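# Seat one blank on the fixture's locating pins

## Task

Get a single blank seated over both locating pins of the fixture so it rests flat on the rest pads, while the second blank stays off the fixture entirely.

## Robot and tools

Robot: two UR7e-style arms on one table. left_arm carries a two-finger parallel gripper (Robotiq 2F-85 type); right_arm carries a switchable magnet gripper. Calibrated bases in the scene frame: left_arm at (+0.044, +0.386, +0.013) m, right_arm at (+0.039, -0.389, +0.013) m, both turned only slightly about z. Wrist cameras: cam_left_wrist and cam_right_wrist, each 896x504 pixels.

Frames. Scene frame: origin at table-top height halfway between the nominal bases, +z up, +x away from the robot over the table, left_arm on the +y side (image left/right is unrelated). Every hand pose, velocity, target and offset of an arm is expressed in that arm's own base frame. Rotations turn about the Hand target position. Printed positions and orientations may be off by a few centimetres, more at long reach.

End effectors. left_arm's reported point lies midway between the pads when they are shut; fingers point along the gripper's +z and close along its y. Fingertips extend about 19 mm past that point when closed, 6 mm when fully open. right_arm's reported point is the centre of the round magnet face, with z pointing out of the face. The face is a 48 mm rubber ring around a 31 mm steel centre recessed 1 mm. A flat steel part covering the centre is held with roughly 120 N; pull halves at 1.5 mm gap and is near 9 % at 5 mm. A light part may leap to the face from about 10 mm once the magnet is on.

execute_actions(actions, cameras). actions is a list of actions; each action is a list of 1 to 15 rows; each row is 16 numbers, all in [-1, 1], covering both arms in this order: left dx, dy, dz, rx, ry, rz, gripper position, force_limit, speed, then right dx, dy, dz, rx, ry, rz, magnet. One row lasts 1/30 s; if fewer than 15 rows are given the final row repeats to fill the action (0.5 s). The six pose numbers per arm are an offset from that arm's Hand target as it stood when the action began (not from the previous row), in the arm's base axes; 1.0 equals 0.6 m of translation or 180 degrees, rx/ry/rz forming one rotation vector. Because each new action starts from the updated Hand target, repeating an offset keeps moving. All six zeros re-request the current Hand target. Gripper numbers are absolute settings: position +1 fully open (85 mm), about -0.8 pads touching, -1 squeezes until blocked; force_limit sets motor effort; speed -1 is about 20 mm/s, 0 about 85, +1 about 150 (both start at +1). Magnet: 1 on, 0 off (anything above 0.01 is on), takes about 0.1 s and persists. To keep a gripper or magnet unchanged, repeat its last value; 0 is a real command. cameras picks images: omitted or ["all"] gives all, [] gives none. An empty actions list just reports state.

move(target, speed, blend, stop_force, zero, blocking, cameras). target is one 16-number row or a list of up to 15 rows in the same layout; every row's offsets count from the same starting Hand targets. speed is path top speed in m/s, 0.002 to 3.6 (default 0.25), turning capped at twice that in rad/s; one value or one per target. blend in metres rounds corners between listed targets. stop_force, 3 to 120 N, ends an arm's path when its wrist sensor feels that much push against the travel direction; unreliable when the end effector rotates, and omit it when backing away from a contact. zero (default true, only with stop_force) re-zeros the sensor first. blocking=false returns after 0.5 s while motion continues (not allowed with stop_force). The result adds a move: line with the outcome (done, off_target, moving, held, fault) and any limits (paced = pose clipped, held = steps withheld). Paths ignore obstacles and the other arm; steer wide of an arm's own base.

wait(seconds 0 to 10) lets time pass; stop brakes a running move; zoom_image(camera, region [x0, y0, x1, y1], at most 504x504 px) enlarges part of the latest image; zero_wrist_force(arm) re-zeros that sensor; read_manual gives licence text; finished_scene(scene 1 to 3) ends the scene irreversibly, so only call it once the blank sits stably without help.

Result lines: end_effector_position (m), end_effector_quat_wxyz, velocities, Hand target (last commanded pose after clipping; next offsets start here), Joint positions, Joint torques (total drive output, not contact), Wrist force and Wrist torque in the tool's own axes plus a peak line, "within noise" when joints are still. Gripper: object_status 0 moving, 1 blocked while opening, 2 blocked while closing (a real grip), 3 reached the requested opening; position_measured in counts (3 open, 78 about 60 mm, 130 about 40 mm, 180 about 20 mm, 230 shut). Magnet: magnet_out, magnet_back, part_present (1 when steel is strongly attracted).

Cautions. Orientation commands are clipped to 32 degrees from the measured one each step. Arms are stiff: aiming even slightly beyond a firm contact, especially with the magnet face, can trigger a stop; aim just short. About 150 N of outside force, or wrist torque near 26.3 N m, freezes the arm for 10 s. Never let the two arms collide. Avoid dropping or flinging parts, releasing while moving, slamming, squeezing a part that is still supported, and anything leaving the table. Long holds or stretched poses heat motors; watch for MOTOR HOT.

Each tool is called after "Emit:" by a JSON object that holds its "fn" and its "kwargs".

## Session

Emit:
{"fn": "execute_actions", "kwargs": {"actions": []}}

Scene clock: 0.00 s.
left_arm: end_effector_position=(+0.2958, +0.4978, +0.3319) position_measured=3 object_status=3 end_effector_quat_wxyz=(-0.106, +0.149, +0.983, -0.021) | right_arm: end_effector_position=(+0.4243, -0.0191, +0.3698) magnet_out=0 magnet_back=1 part_present=0 end_effector_quat_wxyz=(-0.446, +0.886, -0.026, +0.125)
Joint positions: left_arm=[0.739 -1.316 1.251 -1.336 -1.433 1.028] | right_arm=[-0.762 -1.764 1.874 -1.114 -0.744 -0.957]
Joint velocities: within noise
Joint torques (N m): no reading
Motor temperatures (°C): left_arm=[30 24 27 29 37 30] | right_arm=[35 31 29 44 31 38]
Wrist force (N): no reading
Wrist torque (N m): no reading
Wrist force, peak (N): no reading
Hand target: left_arm +0.2958, +0.4978, +0.3319; -0.106, +0.149, +0.983, -0.021 | right_arm +0.4243, -0.0191, +0.3698; -0.446, +0.886, -0.026, +0.125

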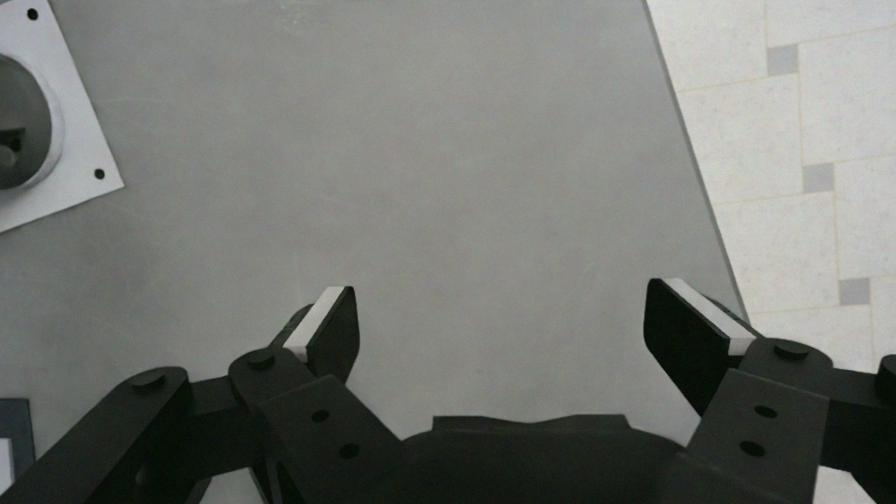

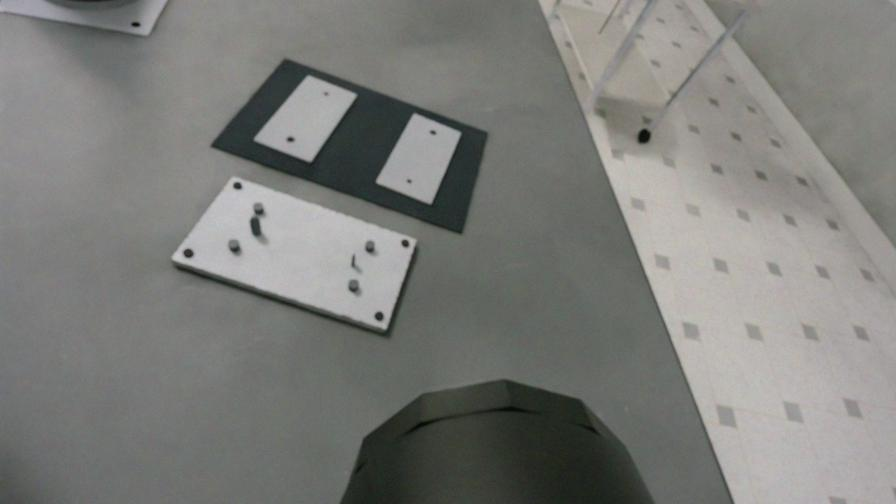

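Emit:
{"fn": "move", "kwargs": {"target": [0,0,0,0,0,0,1,1,1,0,0.4,0.1,-0.293,0.0916,0,0], "speed": 0.5, "cameras": ["cam_right_wrist"]}}

Emit:
{"fn": "zoom_image", "kwargs": {"camera": "cam_right_wrist", "region": [200, 0, 700, 300]}}

Scene clock: 2.17 s.
left_arm: end_effector_position=(+0.2958, +0.4978, +0.3319) position_measured=3 object_status=3 end_effector_quat_wxyz=(-0.106, +0.149, +0.983, -0.021) | right_arm: end_effector_position=(+0.4243, +0.2209, +0.4298) magnet_out=0 magnet_back=1 part_present=0 end_effector_quat_wxyz=(+0.001, +1.000, -0.030, +0.000)
Joint positions: left_arm=[0.739 -1.316 1.251 -1.336 -1.433 1.028] | right_arm=[0.198 -1.641 1.535 -1.463 -1.572 0.257]
Joint velocities: within noise
Joint torques (N m): left_arm=[-0.79 -37.33 -24.59 -2.32 0.6 0.08] | right_arm=[6.93 -12.98 -37.3 -1.02 -1.56 1.65]
Motor temperatures (°C): left_arm=[30 24 27 29 37 30] | right_arm=[35 31 29 44 31 38]
Wrist force (N): left_arm=[-0.1 0.0 -0.1] | right_arm=[-0.4 -0.8 -0.8]
Wrist torque (N m): left_arm=[-0.01 0.02 0.00] | right_arm=[0.06 -0.03 -0.20]
Wrist force, peak (N): left_arm=[0.1 0.3 0.1] | right_arm=[-0.5 -2.5 -0.7]
Hand target: left_arm +0.2958, +0.4978, +0.3319; -0.106, +0.149, +0.983, -0.021 | right_arm +0.4243, +0.2209, +0.4298; +0.001, +1.000, -0.030, -0.001
Off the commanded pose: left_arm 0.000 m, 0 deg | right_arm 0.000 m, 0 deg.
move: done
Images, in order (width x height): cam_right_wrist 896x504.

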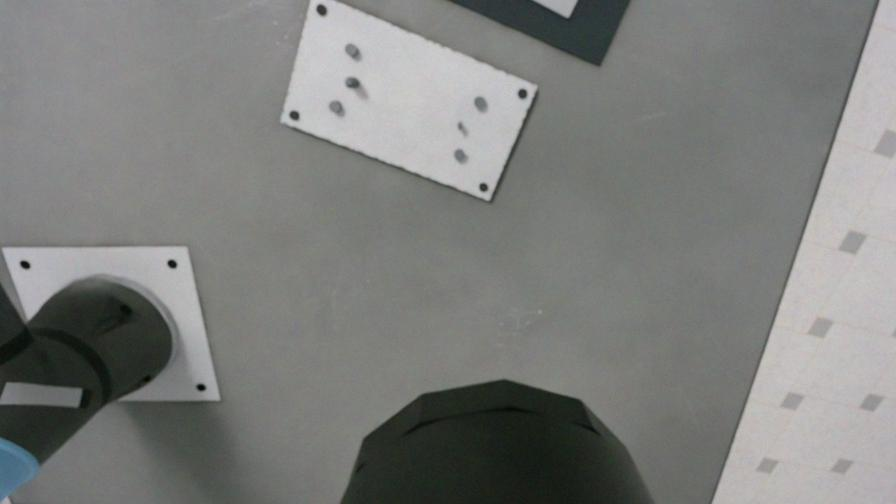

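Scaled by 1.008 from the camera's 896x504 image, which has a finer 1280x720 frame.

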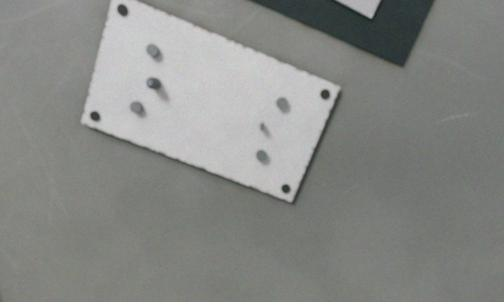

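Emit:
{"fn": "move", "kwargs": {"target": [0,0,0,0,0,0,1,1,1,-0.02,0.25,0,0,0,0,0], "speed": 0.5, "cameras": ["cam_right_wrist"]}}

Emit:
{"fn": "zoom_image", "kwargs": {"camera": "cam_right_wrist", "region": [250, 0, 700, 300]}}

Scene clock: 3.47 s.
left_arm: end_effector_position=(+0.2958, +0.4978, +0.3319) position_measured=3 object_status=3 end_effector_quat_wxyz=(-0.106, +0.149, +0.983, -0.021) | right_arm: end_effector_position=(+0.4123, +0.3708, +0.4298) magnet_out=0 magnet_back=1 part_present=0 end_effector_quat_wxyz=(+0.001, +1.000, -0.030, -0.001)
Joint positions: left_arm=[0.739 -1.316 1.251 -1.336 -1.433 1.028] | right_arm=[0.49 -1.455 1.344 -1.458 -1.572 0.549]
Joint velocities: within noise
Joint torques (N m): left_arm=[-0.99 -38.59 -26.3 -2.49 0.99 0.25] | right_arm=[7.74 -22.1 -35.01 -1.23 -1.53 1.57]
Motor temperatures (°C): left_arm=[30 24 27 29 37 30] | right_arm=[35 31 29 44 31 38]
Wrist force (N): left_arm=[-0.2 0.1 0.2] | right_arm=[-0.3 -0.7 -0.9]
Wrist torque (N m): left_arm=[0.01 0.03 0.01] | right_arm=[0.01 0.00 -0.21]
Wrist force, peak (N): left_arm=[-0.1 -0.3 0.1] | right_arm=[-1.3 -2.7 -0.5]
Hand target: left_arm +0.2958, +0.4978, +0.3319; -0.106, +0.149, +0.983, -0.021 | right_arm +0.4123, +0.3709, +0.4298; +0.001, +1.000, -0.030, -0.001
Off the commanded pose: left_arm 0.000 m, 0 deg | right_arm 0.000 m, 0 deg.
move: done
Images, in order (width x height): cam_right_wrist 896x504.

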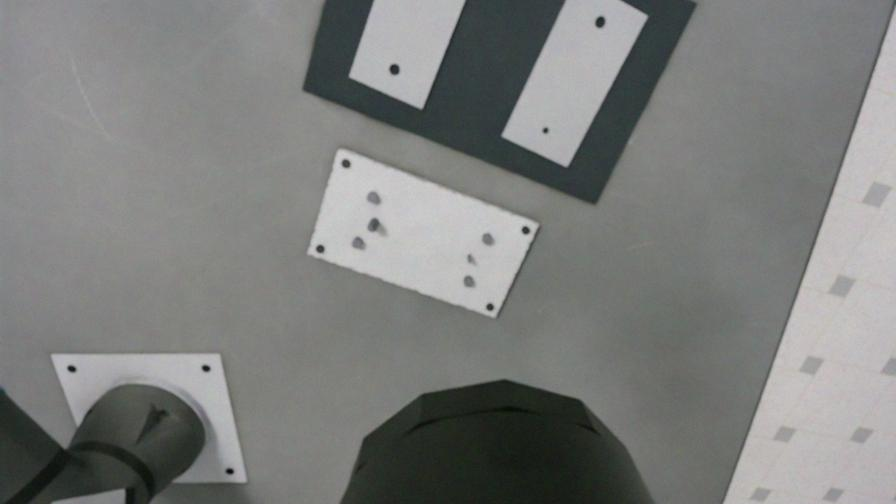

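Scaled by 1.120 from the camera's 896x504 image, which has a finer 1280x720 frame.

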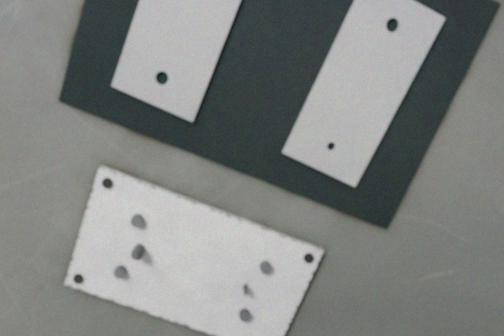

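Emit:
{"fn": "zoom_image", "kwargs": {"camera": "cam_right_wrist", "region": [370, 40, 430, 100]}}

Emit:
{"fn": "zoom_image", "kwargs": {"camera": "cam_right_wrist", "region": [570, 0, 630, 60]}}

Emit:
{"fn": "zoom_image", "kwargs": {"camera": "cam_right_wrist", "region": [515, 100, 575, 160]}}

Scaled by 8.400 from the camera's 896x504 image, which has a finer 1280x720 frame.

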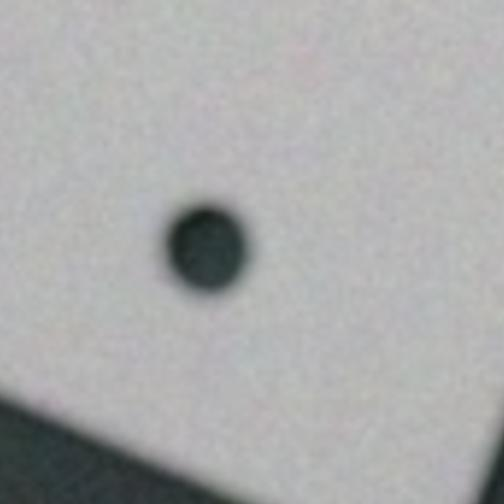

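Scaled by 8.400 from the camera's 896x504 image, which has a finer 1280x720 frame.

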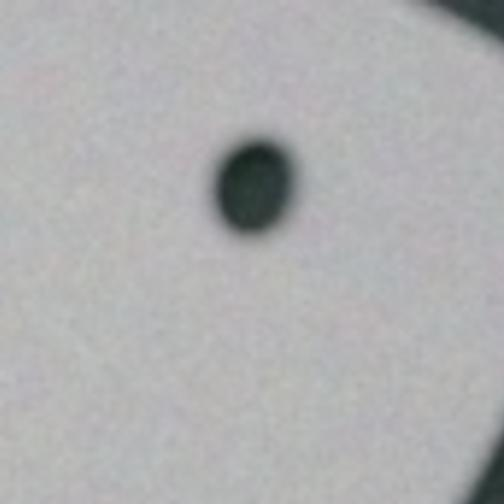

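Scaled by 8.400 from the camera's 896x504 image, which has a finer 1280x720 frame.

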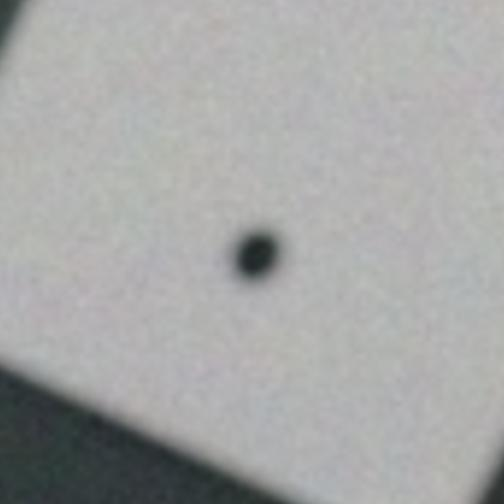

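Emit:
{"fn": "move", "kwargs": {"target": [0,0,0,0,0,0,1,1,1,-0.138,0.1635,-0.55,0,0,-0.599,0], "speed": 0.5, "cameras": ["cam_right_wrist"]}}

Emit:
{"fn": "zoom_image", "kwargs": {"camera": "cam_right_wrist", "region": [380, 60, 480, 160]}}

Scene clock: 8.00 s.
left_arm: end_effector_position=(+0.2958, +0.4978, +0.3319) position_measured=3 object_status=3 end_effector_quat_wxyz=(-0.106, +0.149, +0.983, -0.021) | right_arm: end_effector_position=(+0.3295, +0.4690, +0.0999) magnet_out=0 magnet_back=1 part_present=0 end_effector_quat_wxyz=(+0.000, -0.565, +0.825, +0.001)
Joint positions: left_arm=[0.739 -1.316 1.251 -1.336 -1.433 1.028] | right_arm=[0.723 -1.18 1.896 -2.287 -1.569 2.664]
Joint velocities: within noise
Joint torques (N m): left_arm=[-2.68 -38.23 -25.85 -2.17 1.51 0.12] | right_arm=[7.5 -27.44 -11.17 -4.6 -1.56 1.51]
Motor temperatures (°C): left_arm=[30 24 27 29 37 30] | right_arm=[35 31 29 44 31 38]
Wrist force (N): left_arm=[0.0 0.0 0.1] | right_arm=[-0.2 -0.7 -0.3]
Wrist torque (N m): left_arm=[0.00 0.01 0.00] | right_arm=[0.09 -0.07 -0.22]
Wrist force, peak (N): left_arm=[-0.2 -0.3 0.1] | right_arm=[0.1 -1.0 -1.8]
Hand target: left_arm +0.2958, +0.4978, +0.3319; -0.106, +0.149, +0.983, -0.021 | right_arm +0.3295, +0.4690, +0.0998; +0.000, -0.565, +0.825, +0.001
Off the commanded pose: left_arm 0.000 m, 0 deg | right_arm 0.000 m, 0 deg.
move: done
Images, in order (width x height): cam_right_wrist 896x504.

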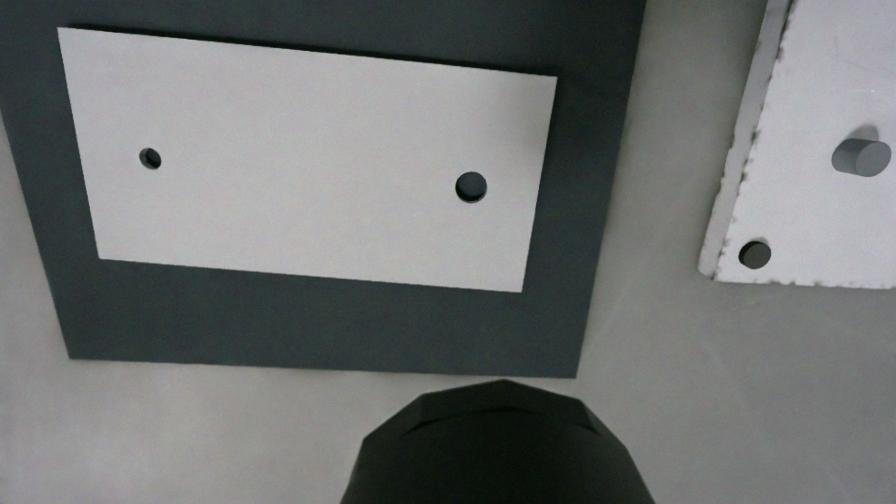

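Scaled by 5.040 from the camera's 896x504 image, which has a finer 1280x720 frame.

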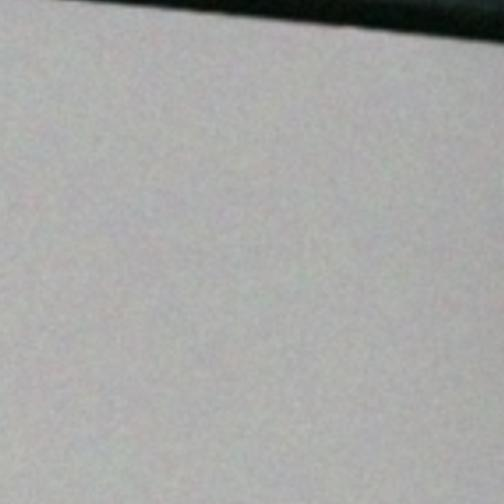

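Emit:
{"fn": "move", "kwargs": {"target": [0,0,0,0,0,0,1,1,1,-0.0535,-0.009,0,0,0,0,0], "speed": 0.4, "cameras": ["cam_right_wrist"]}}

Emit:
{"fn": "zoom_image", "kwargs": {"camera": "cam_right_wrist", "region": [380, 60, 480, 160]}}

Emit:
{"fn": "move", "kwargs": {"target": [0,0,0,0,0,0,1,1,1,0.0728,0.181,0,0,0,0,0], "speed": 0.4, "cameras": ["cam_right_wrist"]}}

Emit:
{"fn": "zoom_image", "kwargs": {"camera": "cam_right_wrist", "region": [380, 60, 480, 160]}}

Scene clock: 9.17 s.
left_arm: end_effector_position=(+0.2958, +0.4978, +0.3319) position_measured=3 object_status=3 end_effector_quat_wxyz=(-0.106, +0.149, +0.983, -0.021) | right_arm: end_effector_position=(+0.2976, +0.4636, +0.0998) magnet_out=0 magnet_back=1 part_present=0 end_effector_quat_wxyz=(+0.000, -0.565, +0.825, +0.001)
Joint positions: left_arm=[0.739 -1.316 1.251 -1.336 -1.433 1.028] | right_arm=[0.755 -1.223 1.962 -2.31 -1.569 2.696]
Joint velocities: within noise
Joint torques (N m): left_arm=[-3.12 -39.92 -25.15 -2.25 1.55 0.26] | right_arm=[7.52 -42.76 -10.2 -4.76 -0.94 1.65]
Motor temperatures (°C): left_arm=[30 24 27 29 37 30] | right_arm=[35 31 29 44 31 38]
Wrist force (N): left_arm=[-0.2 0.1 -0.1] | right_arm=[-0.4 -0.9 -0.4]
Wrist torque (N m): left_arm=[0.01 0.03 0.00] | right_arm=[0.07 -0.07 -0.20]
Wrist force, peak (N): left_arm=[-0.2 0.0 0.3] | right_arm=[-0.6 -1.2 -0.5]
Hand target: left_arm +0.2958, +0.4978, +0.3319; -0.106, +0.149, +0.983, -0.021 | right_arm +0.2974, +0.4636, +0.0998; +0.000, -0.565, +0.825, +0.001
Off the commanded pose: left_arm 0.000 m, 0 deg | right_arm 0.000 m, 0 deg.
move: done
Images, in order (width x height): cam_right_wrist 896x504.

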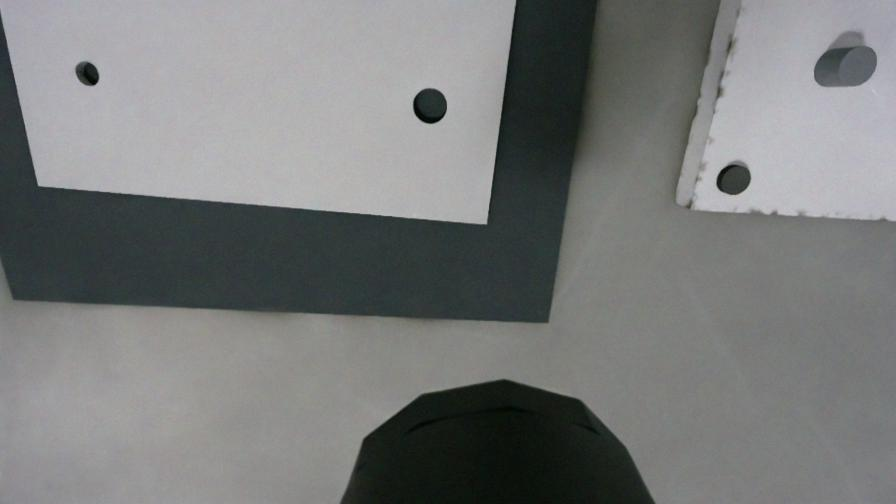

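Scaled by 5.040 from the camera's 896x504 image, which has a finer 1280x720 frame.

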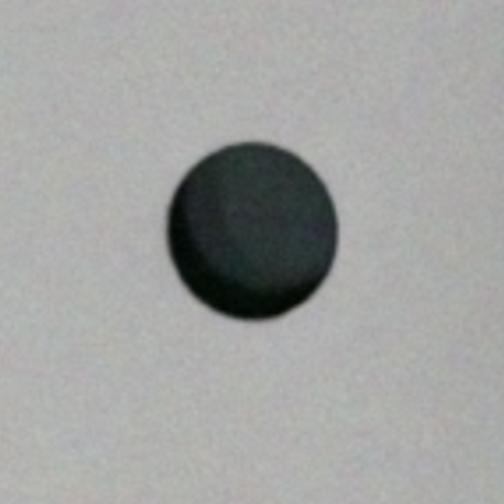

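Scene clock: 10.33 s.
left_arm: end_effector_position=(+0.2958, +0.4978, +0.3319) position_measured=3 object_status=3 end_effector_quat_wxyz=(-0.106, +0.149, +0.983, -0.021) | right_arm: end_effector_position=(+0.3411, +0.5721, +0.0998) magnet_out=0 magnet_back=1 part_present=0 end_effector_quat_wxyz=(+0.000, -0.565, +0.825, +0.001) end_effector_velocity=(+0.001, +0.001, -0.001) end_effector_angular_velocity=(-0.001, +0.001, +0.001)
Joint positions: left_arm=[0.739 -1.316 1.251 -1.336 -1.433 1.028] | right_arm=[0.831 -1 1.603 -2.174 -1.569 2.772]
Joint velocities: left_arm=[within noise] | right_arm=[0.001 0.004 -0.005 0.003 0 -0.001]
Joint torques (N m): left_arm=[-3.7 -38.93 -26.52 -2.17 1.58 0.21] | right_arm=[8.18 -36.61 -30.65 -1.11 -1.49 1.65]
Motor temperatures (°C): left_arm=[30 24 27 29 37 30] | right_arm=[35 31 29 44 31 38]
Wrist force (N): left_arm=[0.0 -0.1 0.1] | right_arm=[-0.1 -1.3 -0.3]
Wrist torque (N m): left_arm=[-0.02 0.00 0.01] | right_arm=[0.00 -0.11 -0.20]
Wrist force, peak (N): left_arm=[-0.1 -0.2 0.2] | right_arm=[-1.6 -0.9 -0.5]
Hand target: left_arm +0.2958, +0.4978, +0.3319; -0.106, +0.149, +0.983, -0.021 | right_arm +0.3411, +0.5722, +0.0998; +0.000, -0.565, +0.825, +0.001
Off the commanded pose: left_arm 0.000 m, 0 deg | right_arm 0.000 m, 0 deg.
move: done
Images, in order (width x height): cam_right_wrist 896x504.

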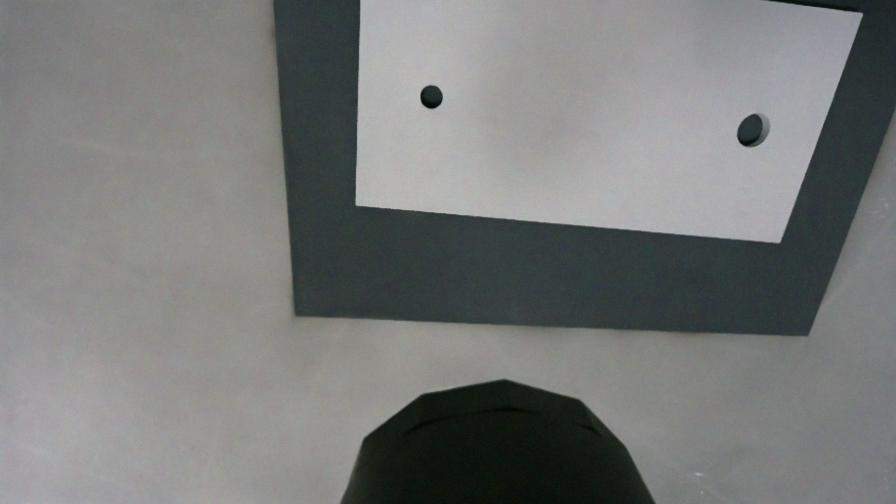

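Scaled by 5.040 from the camera's 896x504 image, which has a finer 1280x720 frame.

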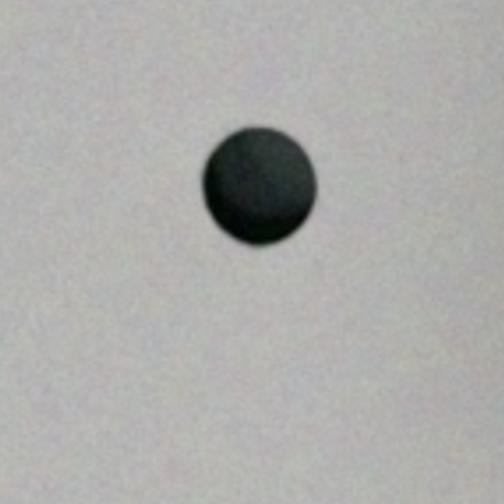

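Emit:
{"fn": "move", "kwargs": {"target": [[0,0,0,0,0,0,1,1,1,0.01,-0.1,0.12,0,0,-0.1,0],[0,0,0,0,0,0,1,1,1,0.0423,-0.3797,0.0333,0,0,-0.481,0]], "speed": 0.5, "blend": 0.03, "cameras": ["cam_right_wrist"]}}

Emit:
{"fn": "zoom_image", "kwargs": {"camera": "cam_right_wrist", "region": [380, 50, 480, 150]}}

Scene clock: 13.03 s.
left_arm: end_effector_position=(+0.2958, +0.4978, +0.3319) position_measured=3 object_status=3 end_effector_quat_wxyz=(-0.106, +0.149, +0.983, -0.021) | right_arm: end_effector_position=(+0.3665, +0.3444, +0.1198) magnet_out=0 magnet_back=1 part_present=0 end_effector_quat_wxyz=(+0.001, +0.154, +0.988, +0.001)
Joint positions: left_arm=[0.739 -1.316 1.251 -1.336 -1.433 1.028] | right_arm=[0.486 -1.355 2.079 -2.297 -1.57 3.938]
Joint velocities: within noise
Joint torques (N m): left_arm=[-5.21 -39.34 -25.64 -1.8 1.49 0.04] | right_arm=[-7.36 -36.77 -10.33 -4.48 -1.38 1.66]
Motor temperatures (°C): left_arm=[30 24 27 29 37 30] | right_arm=[35 31 29 44 31 38]
Wrist force (N): left_arm=[-0.1 0.0 0.3] | right_arm=[-0.1 -1.2 -0.7]
Wrist torque (N m): left_arm=[-0.01 0.03 0.00] | right_arm=[0.01 -0.08 -0.23]
Wrist force, peak (N): left_arm=[-0.1 -0.3 0.3] | right_arm=[-0.2 -1.1 -2.1]
Hand target: left_arm +0.2958, +0.4978, +0.3319; -0.106, +0.149, +0.983, -0.021 | right_arm +0.3665, +0.3444, +0.1198; +0.001, +0.155, +0.988, +0.001
Off the commanded pose: left_arm 0.000 m, 0 deg | right_arm 0.000 m, 0 deg.
move: done
Images, in order (width x height): cam_right_wrist 896x504.

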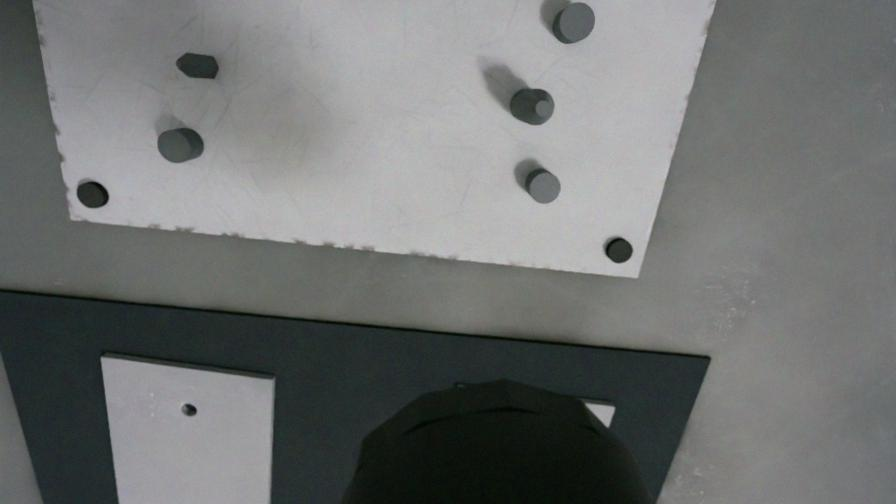

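Scaled by 5.040 from the camera's 896x504 image, which has a finer 1280x720 frame.

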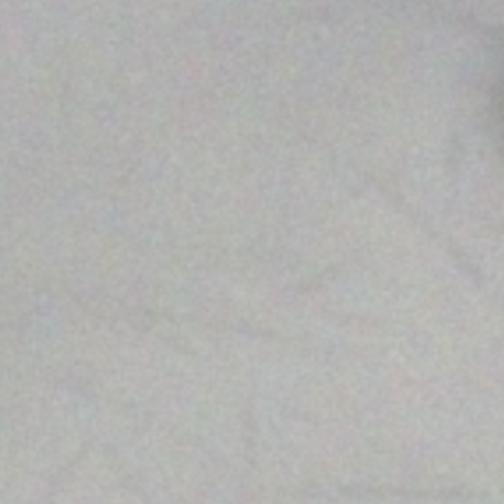

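Emit:
{"fn": "move", "kwargs": {"target": [0,0,0,0,0,0,1,1,1,-0.0533,0.0172,0,0,0,0,0], "speed": 0.4, "cameras": ["cam_right_wrist"]}}

Emit:
{"fn": "zoom_image", "kwargs": {"camera": "cam_right_wrist", "region": [380, 50, 480, 150]}}

Emit:
{"fn": "move", "kwargs": {"target": [0,0,0,0,0,0,1,1,1,0.1807,-0.0718,0,0,0,0,0], "speed": 0.4, "cameras": ["cam_right_wrist"]}}

Emit:
{"fn": "zoom_image", "kwargs": {"camera": "cam_right_wrist", "region": [380, 50, 480, 150]}}

Scene clock: 14.20 s.
left_arm: end_effector_position=(+0.2958, +0.4978, +0.3319) position_measured=3 object_status=3 end_effector_quat_wxyz=(-0.106, +0.149, +0.983, -0.021) | right_arm: end_effector_position=(+0.3347, +0.3547, +0.1198) magnet_out=0 magnet_back=1 part_present=0 end_effector_quat_wxyz=(+0.001, +0.155, +0.988, +0.001)
Joint positions: left_arm=[0.739 -1.316 1.251 -1.336 -1.433 1.028] | right_arm=[0.537 -1.387 2.121 -2.306 -1.57 3.99]
Joint velocities: within noise
Joint torques (N m): left_arm=[-6.46 -40.1 -26.63 -1.69 1.64 0.05] | right_arm=[7.72 -35.7 -10.68 -4.33 -1.26 1.68]
Motor temperatures (°C): left_arm=[30 24 27 29 37 30] | right_arm=[35 31 29 44 31 38]
Wrist force (N): left_arm=[0.0 -0.1 0.0] | right_arm=[0.1 -0.9 -0.7]
Wrist torque (N m): left_arm=[-0.01 0.00 0.00] | right_arm=[0.04 -0.11 -0.23]
Wrist force, peak (N): left_arm=[-0.2 0.1 0.3] | right_arm=[-0.6 -1.2 -0.6]
Hand target: left_arm +0.2958, +0.4978, +0.3319; -0.106, +0.149, +0.983, -0.021 | right_arm +0.3345, +0.3547, +0.1198; +0.001, +0.155, +0.988, +0.001
Off the commanded pose: left_arm 0.000 m, 0 deg | right_arm 0.000 m, 0 deg.
move: done
Images, in order (width x height): cam_right_wrist 896x504.

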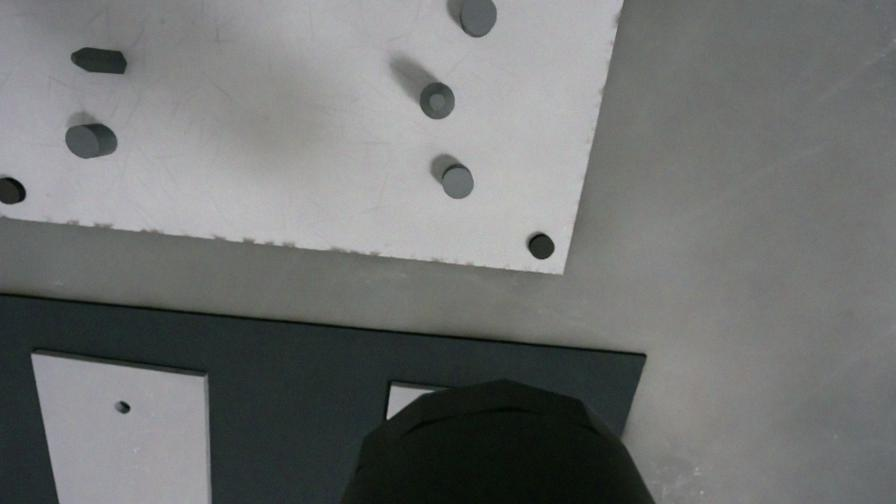

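Scaled by 5.040 from the camera's 896x504 image, which has a finer 1280x720 frame.

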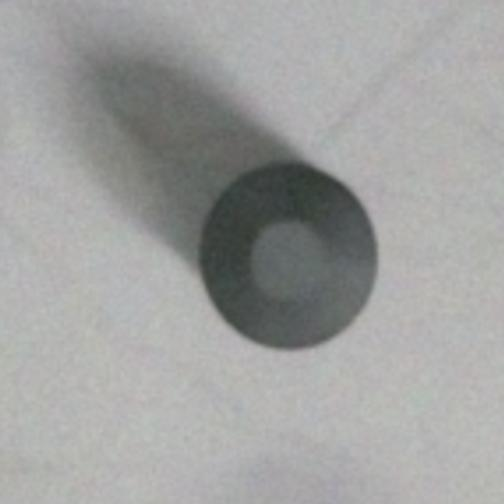

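Scene clock: 15.27 s.
left_arm: end_effector_position=(+0.2958, +0.4978, +0.3319) position_measured=3 object_status=3 end_effector_quat_wxyz=(-0.106, +0.149, +0.983, -0.021) | right_arm: end_effector_position=(+0.4428, +0.3117, +0.1198) magnet_out=0 magnet_back=1 part_present=0 end_effector_quat_wxyz=(+0.001, +0.155, +0.988, +0.001)
Joint positions: left_arm=[0.739 -1.316 1.251 -1.336 -1.433 1.028] | right_arm=[0.364 -1.276 1.971 -2.268 -1.57 3.817]
Joint velocities: within noise
Joint torques (N m): left_arm=[-5.2 -40.4 -26.05 -1.51 1.36 0.19] | right_arm=[-9 -25.06 -29.11 -0.97 1.22 -1.92]
Motor temperatures (°C): left_arm=[30 24 27 29 37 30] | right_arm=[35 31 29 44 31 38]
Wrist force (N): left_arm=[0.0 -0.1 -0.1] | right_arm=[-0.4 -0.7 -0.6]
Wrist torque (N m): left_arm=[-0.01 0.00 0.01] | right_arm=[0.04 -0.04 -0.22]
Wrist force, peak (N): left_arm=[-0.1 0.0 0.4] | right_arm=[-2.2 -1.1 -0.8]
Hand target: left_arm +0.2958, +0.4978, +0.3319; -0.106, +0.149, +0.983, -0.021 | right_arm +0.4429, +0.3116, +0.1198; +0.001, +0.155, +0.988, +0.001
Off the commanded pose: left_arm 0.000 m, 0 deg | right_arm 0.000 m, 0 deg.
move: done
Images, in order (width x height): cam_right_wrist 896x504.

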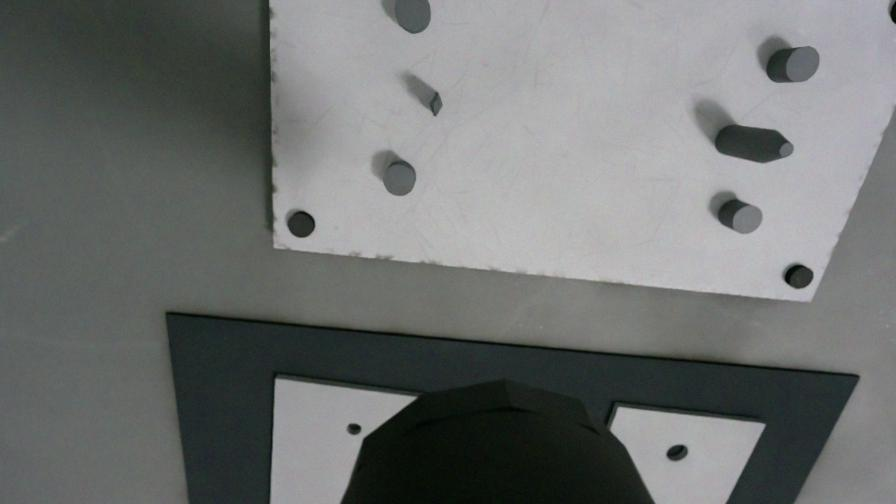

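Scaled by 5.040 from the camera's 896x504 image, which has a finer 1280x720 frame.

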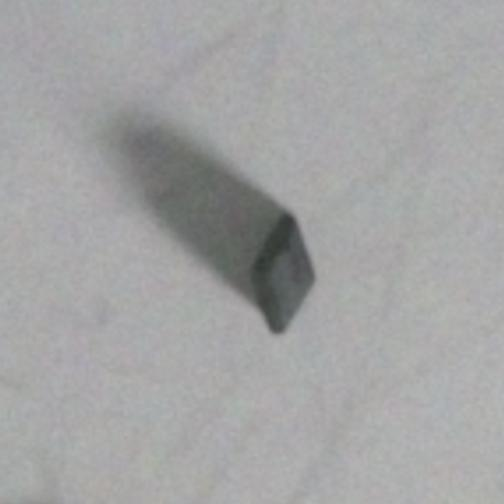

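Emit:
{"fn": "move", "kwargs": {"target": [[0,0,0,0,0,0,1,1,1,-0.03,0.08,0.08,0,0,0.1,0],[0,0,0,0,0,0,1,1,1,-0.1247,0.3298,0.05,0,0,0.481,0],[0,0,0,0,0,0,1,1,1,-0.1247,0.3298,-0.2053,0,0,0.481,0]], "speed": 0.45, "blend": 0.03, "cameras": ["cam_right_wrist"]}}

Emit:
{"fn": "move", "kwargs": {"target": [0,0,0,0,0,0,1,1,1,0,0,-0.012,0,0,0,0], "speed": 0.004, "stop_force": 3, "cameras": ["cam_right_wrist"]}}

Scene clock: 18.53 s.
left_arm: end_effector_position=(+0.2958, +0.4978, +0.3319) position_measured=3 object_status=3 end_effector_quat_wxyz=(-0.106, +0.149, +0.983, -0.021) | right_arm: end_effector_position=(+0.3681, +0.5095, -0.0033) magnet_out=0 magnet_back=1 part_present=0 end_effector_quat_wxyz=(+0.000, -0.565, +0.825, +0.001)
Joint positions: left_arm=[0.739 -1.316 1.251 -1.336 -1.433 1.028] | right_arm=[0.731 -0.903 1.779 -2.447 -1.569 2.672]
Joint velocities: within noise
Joint torques (N m): left_arm=[-7.35 -40.75 -26.91 -1.63 1.49 -0.06] | right_arm=[7.97 -36.66 -27.26 -4.61 1.13 1.23]
Motor temperatures (°C): left_arm=[30 24 27 29 37 30] | right_arm=[35 31 29 44 31 38]
Wrist force (N): left_arm=[0.0 0.1 0.2] | right_arm=[0.1 -0.7 -0.2]
Wrist torque (N m): left_arm=[0.02 0.00 0.00] | right_arm=[0.09 -0.09 -0.25]
Wrist force, peak (N): left_arm=[-0.3 0.0 -0.3] | right_arm=[-0.9 -0.8 -3.1]
Hand target: left_arm +0.2958, +0.4978, +0.3319; -0.106, +0.149, +0.983, -0.021 | right_arm +0.3681, +0.5095, -0.0034; +0.000, -0.565, +0.825, +0.001
Off the commanded pose: left_arm 0.000 m, 0 deg | right_arm 0.000 m, 0 deg.
move: done
Images, in order (width x height): cam_right_wrist 896x504.

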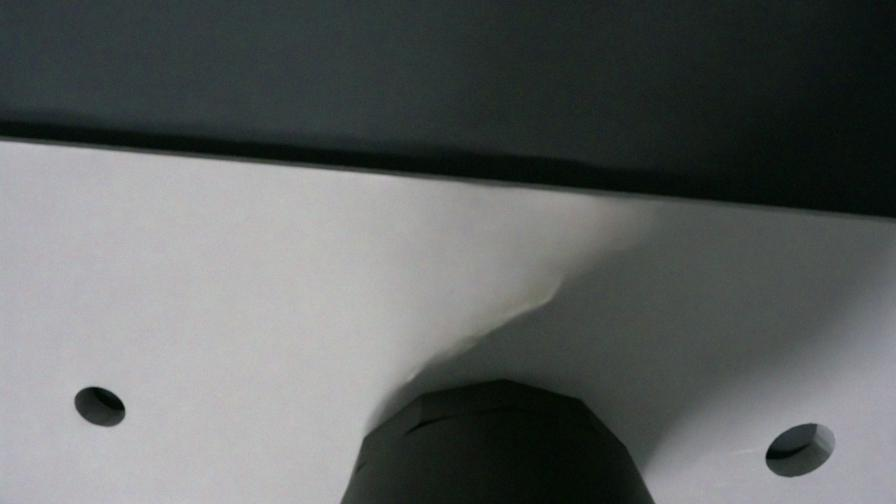

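Scene clock: 20.33 s.
left_arm: end_effector_position=(+0.2958, +0.4978, +0.3319) position_measured=3 object_status=3 end_effector_quat_wxyz=(-0.106, +0.149, +0.983, -0.021) | right_arm: end_effector_position=(+0.3681, +0.5095, -0.0063) magnet_out=0 magnet_back=1 part_present=0 end_effector_quat_wxyz=(+0.000, -0.565, +0.825, +0.001)
Joint positions: left_arm=[0.739 -1.316 1.251 -1.336 -1.433 1.028] | right_arm=[0.731 -0.897 1.779 -2.453 -1.569 2.672]
Joint velocities: within noise
Joint torques (N m): left_arm=[-7.96 -41.29 -27.22 -1.53 1.53 0.1] | right_arm=[7.2 -51.71 -12.53 -0.69 1.01 1.46]
Motor temperatures (°C): left_arm=[30 24 27 29 37 30] | right_arm=[35 31 29 44 31 38]
Wrist force (N): left_arm=[0.1 0.1 0.0] | right_arm=[-0.3 -1.4 -3.0]
Wrist torque (N m): left_arm=[0.01 -0.01 0.00] | right_arm=[0.12 -0.07 -0.26]
Wrist force, peak (N): left_arm=[0.0 0.1 0.4] | right_arm=[5.6 0.9 -11.3]
Hand target: left_arm +0.2958, +0.4978, +0.3319; -0.106, +0.149, +0.983, -0.021 | right_arm +0.3681, +0.5095, -0.0063; +0.000, -0.565, +0.825, +0.001 (not the last commanded pose)
Off the commanded pose: left_arm 0.000 m, 0 deg | right_arm 0.004 m, 0 deg.
move: contact (right_arm)
Images, in order (width x height): cam_right_wrist 896x504.

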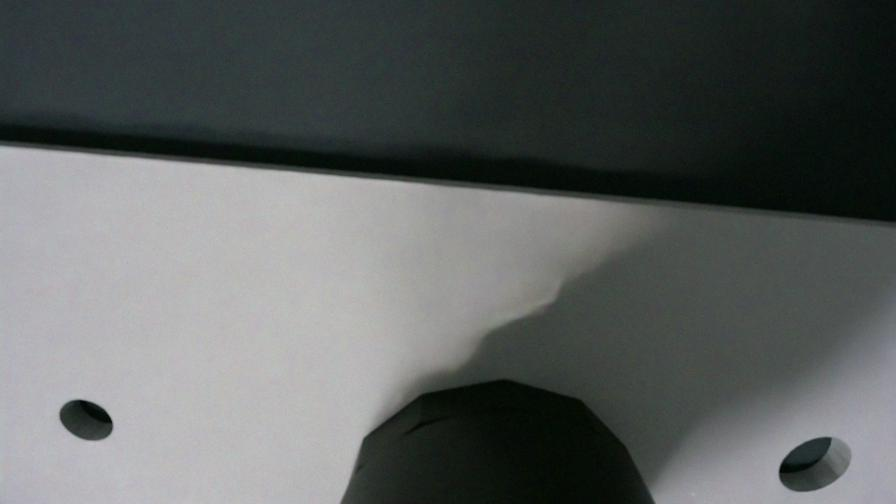

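Emit:
{"fn": "execute_actions", "kwargs": {"actions": [[[0,0,0,0,0,0,1,1,1,0,0,0,0,0,0,1]]], "cameras": []}}

Emit:
{"fn": "move", "kwargs": {"target": [[0,0,0,0,0,0,1,1,1,0,0,0.1,0,0,0,1],[0,0,0,0,0,0,1,1,1,0.0207,-0.3743,0.15,0,0,-0.4871,1],[0,0,0,0,0,0,1,1,1,0.0207,-0.3743,0.0715,0,0,-0.4871,1]], "speed": 0.3, "blend": 0.03, "cameras": ["cam_right_wrist"]}}

Emit:
{"fn": "move", "kwargs": {"target": [0,0,0,0,0,0,1,1,1,0,0,-0.045,0,0,0,1], "speed": 0.006, "stop_force": 6, "cameras": ["cam_right_wrist"]}}

Emit:
{"fn": "zoom_image", "kwargs": {"camera": "cam_right_wrist", "region": [740, 404, 890, 504]}}

Scene clock: 21.23 s.
left_arm: end_effector_position=(+0.2958, +0.4978, +0.3319) position_measured=3 object_status=3 end_effector_quat_wxyz=(-0.106, +0.149, +0.983, -0.021) | right_arm: end_effector_position=(+0.3681, +0.5095, -0.0063) magnet_out=1 magnet_back=0 part_present=1 end_effector_quat_wxyz=(+0.000, -0.565, +0.825, +0.001)
Joint positions: left_arm=[0.739 -1.316 1.251 -1.336 -1.433 1.028] | right_arm=[0.731 -0.897 1.779 -2.453 -1.569 2.672]
Joint velocities: within noise
Joint torques (N m): left_arm=[-7.93 -40.33 -26.56 -1.7 1.5 0.28] | right_arm=[6.67 -50.96 -20.12 -2.4 1.24 1.24]
Motor temperatures (°C): left_arm=[30 24 27 29 37 30] | right_arm=[35 31 29 44 31 38]
Wrist force (N): left_arm=[-0.2 -0.2 0.1] | right_arm=[-0.5 -1.3 1.4]
Wrist torque (N m): left_arm=[-0.03 0.03 0.00] | right_arm=[0.17 -0.09 -0.28]
Wrist force, peak (N): left_arm=[-0.3 -0.1 -0.2] | right_arm=[-0.6 -1.3 -2.8]
Hand target: left_arm +0.2958, +0.4978, +0.3319; -0.106, +0.149, +0.983, -0.021 | right_arm +0.3681, +0.5095, -0.0063; +0.000, -0.565, +0.825, +0.001
Off the commanded pose: left_arm 0.000 m, 0 deg | right_arm 0.000 m, 0 deg.
No camera images: "cameras" was empty.

Scene clock: 24.87 s.
left_arm: end_effector_position=(+0.2958, +0.4978, +0.3319) position_measured=3 object_status=3 end_effector_quat_wxyz=(-0.106, +0.149, +0.983, -0.021) | right_arm: end_effector_position=(+0.3805, +0.2849, +0.0367) magnet_out=1 magnet_back=0 part_present=1 end_effector_quat_wxyz=(+0.001, +0.164, +0.986, +0.001)
Joint positions: left_arm=[0.739 -1.316 1.251 -1.336 -1.433 1.028] | right_arm=[0.358 -1.23 2.223 -2.565 -1.57 3.83]
Joint velocities: within noise
Joint torques (N m): left_arm=[-9.68 -39.34 -26.36 -1.27 1.5 0.09] | right_arm=[-8.29 -22.67 -6.82 -4.83 -1.46 1.57]
Motor temperatures (°C): left_arm=[30 24 27 29 37 30] | right_arm=[35 31 29 44 31 38]
Wrist force (N): left_arm=[0.0 0.0 0.3] | right_arm=[0.1 -1.2 3.7]
Wrist torque (N m): left_arm=[0.00 -0.01 0.00] | right_arm=[-0.04 -0.07 -0.21]
Wrist force, peak (N): left_arm=[-0.3 0.0 0.1] | right_arm=[0.2 -0.8 6.4]
Hand target: left_arm +0.2958, +0.4978, +0.3319; -0.106, +0.149, +0.983, -0.021 | right_arm +0.3805, +0.2849, +0.0366; +0.001, +0.164, +0.986, +0.001
Off the commanded pose: left_arm 0.000 m, 0 deg | right_arm 0.000 m, 0 deg.
move: done; blend cut to 0.0235 m at target 2
Images, in order (width x height): cam_right_wrist 896x504.

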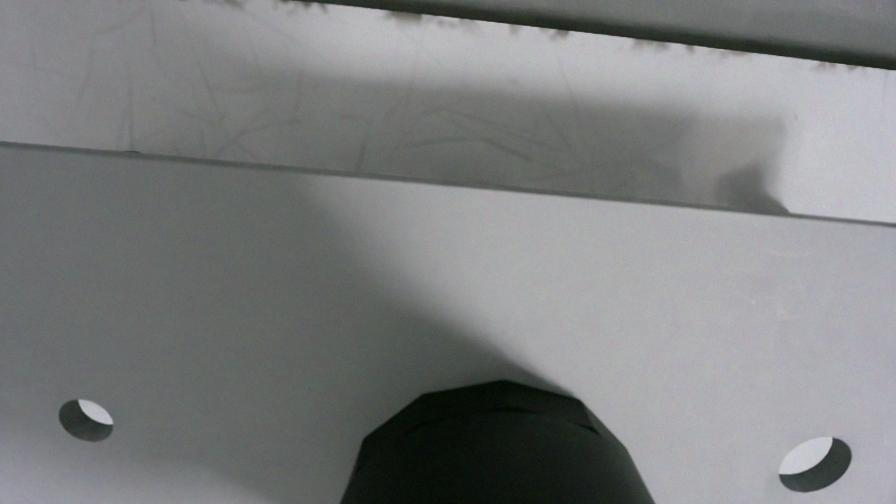

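Scene clock: 27.80 s.
left_arm: end_effector_position=(+0.2958, +0.4978, +0.3319) position_measured=3 object_status=3 end_effector_quat_wxyz=(-0.106, +0.149, +0.983, -0.021) | right_arm: end_effector_position=(+0.3806, +0.2849, +0.0258) magnet_out=1 magnet_back=0 part_present=1 end_effector_quat_wxyz=(+0.001, +0.164, +0.986, +0.001)
Joint positions: left_arm=[0.739 -1.316 1.251 -1.336 -1.433 1.028] | right_arm=[0.358 -1.203 2.228 -2.598 -1.57 3.83]
Joint velocities: within noise
Joint torques (N m): left_arm=[-9.52 -41.02 -27.01 -1.24 1.46 0.22] | right_arm=[0.97 -39.01 -19.27 0.57 -0.01 1.26]
Motor temperatures (°C): left_arm=[30 24 27 29 37 30] | right_arm=[34 31 29 44 31 38]
Wrist force (N): left_arm=[0.0 0.0 0.1] | right_arm=[-10.5 1.8 5.5]
Wrist torque (N m): left_arm=[-0.01 0.01 0.01] | right_arm=[-0.05 -0.20 -0.16]
Wrist force, peak (N): left_arm=[0.0 0.2 -0.3] | right_arm=[-11.4 3.1 3.2]
Hand target: left_arm +0.2958, +0.4978, +0.3319; -0.106, +0.149, +0.983, -0.021 | right_arm +0.3806, +0.2849, +0.0258; +0.001, +0.164, +0.986, +0.001 (not the last commanded pose)
Off the commanded pose: left_arm 0.000 m, 0 deg | right_arm 0.016 m, 0 deg.
move: contact (right_arm)
Images, in order (width x height): cam_right_wrist 896x504.

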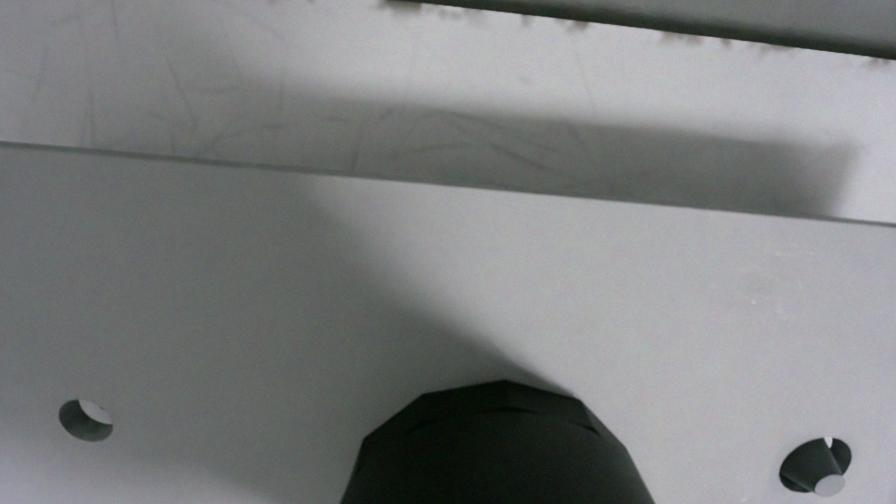

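Scaled by 3.360 from the camera's 896x504 image, which has a finer 1280x720 frame.

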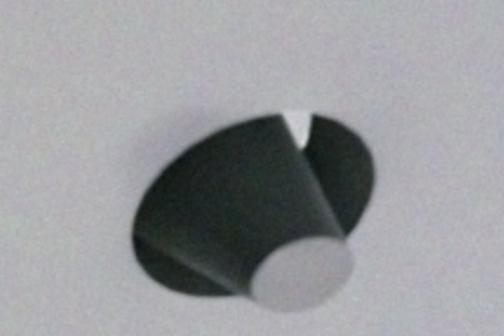

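Emit:
{"fn": "move", "kwargs": {"target": [0,0,0,0,0,0,1,1,1,0.00095,-0.0001,0.0008,0,0,0,1], "cameras": []}}

Emit:
{"fn": "move", "kwargs": {"target": [0,0,0,0,0,0,1,1,1,0,0,-0.035,0,0,0,1], "speed": 0.005, "stop_force": 6, "cameras": ["cam_right_wrist"]}}

Emit:
{"fn": "zoom_image", "kwargs": {"camera": "cam_right_wrist", "region": [740, 404, 890, 504]}}

Scene clock: 28.73 s.
left_arm: end_effector_position=(+0.2958, +0.4978, +0.3319) position_measured=3 object_status=3 end_effector_quat_wxyz=(-0.106, +0.149, +0.983, -0.021) | right_arm: end_effector_position=(+0.3811, +0.2849, +0.0263) magnet_out=1 magnet_back=0 part_present=1 end_effector_quat_wxyz=(+0.001, +0.164, +0.986, +0.001)
Joint positions: left_arm=[0.739 -1.316 1.251 -1.336 -1.433 1.028] | right_arm=[0.358 -1.203 2.227 -2.596 -1.57 3.829]
Joint velocities: within noise
Joint torques (N m): left_arm=[-8.94 -40.07 -26.19 -0.79 1.67 0.16] | right_arm=[-7.85 -40.62 -25.95 -1.36 0.27 -1.96]
Motor temperatures (°C): left_arm=[30 24 27 29 37 30] | right_arm=[34 31 29 44 31 38]
Wrist force (N): left_arm=[0.0 -0.2 0.0] | right_arm=[0.0 -1.0 3.5]
Wrist torque (N m): left_arm=[-0.03 0.01 0.00] | right_arm=[-0.01 -0.07 -0.22]
Wrist force, peak (N): left_arm=[0.0 0.3 -0.2] | right_arm=[-10.7 2.1 5.2]
Hand target: left_arm +0.2958, +0.4978, +0.3319; -0.106, +0.149, +0.983, -0.021 | right_arm +0.3812, +0.2849, +0.0263; +0.001, +0.164, +0.986, +0.001
Off the commanded pose: left_arm 0.000 m, 0 deg | right_arm 0.000 m, 0 deg.
move: done
No camera images: "cameras" was empty.

Scene clock: 31.60 s.
left_arm: end_effector_position=(+0.2958, +0.4978, +0.3319) position_measured=3 object_status=3 end_effector_quat_wxyz=(-0.106, +0.149, +0.983, -0.021) | right_arm: end_effector_position=(+0.3812, +0.2849, +0.0192) magnet_out=1 magnet_back=0 part_present=1 end_effector_quat_wxyz=(+0.001, +0.164, +0.986, +0.001)
Joint positions: left_arm=[0.739 -1.316 1.251 -1.336 -1.433 1.028] | right_arm=[0.358 -1.185 2.23 -2.618 -1.57 3.829]
Joint velocities: within noise
Joint torques (N m): left_arm=[-9.39 -41.72 -25.98 -0.83 1.48 0.43] | right_arm=[7.37 -40.31 -17.97 0.87 1.22 -1.2]
Motor temperatures (°C): left_arm=[30 24 27 29 37 30] | right_arm=[34 31 29 44 31 38]
Wrist force (N): left_arm=[0.0 -0.1 0.1] | right_arm=[-14.3 3.3 11.0]
Wrist torque (N m): left_arm=[-0.02 0.00 0.00] | right_arm=[-0.07 -0.50 -0.13]
Wrist force, peak (N): left_arm=[0.3 -0.1 0.2] | right_arm=[-15.8 4.6 12.8]
Hand target: left_arm +0.2958, +0.4978, +0.3319; -0.106, +0.149, +0.983, -0.021 | right_arm +0.3812, +0.2849, +0.0192; +0.001, +0.164, +0.986, +0.001 (not the last commanded pose)
Off the commanded pose: left_arm 0.000 m, 0 deg | right_arm 0.014 m, 0 deg.
move: contact (right_arm)
Images, in order (width x height): cam_right_wrist 896x504.

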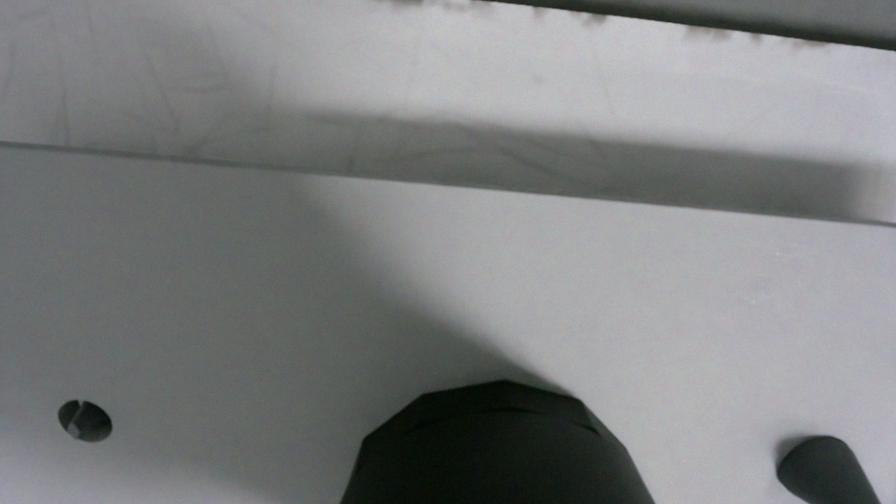

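Scaled by 3.360 from the camera's 896x504 image, which has a finer 1280x720 frame.

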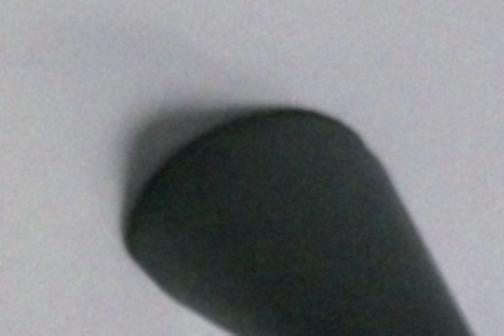

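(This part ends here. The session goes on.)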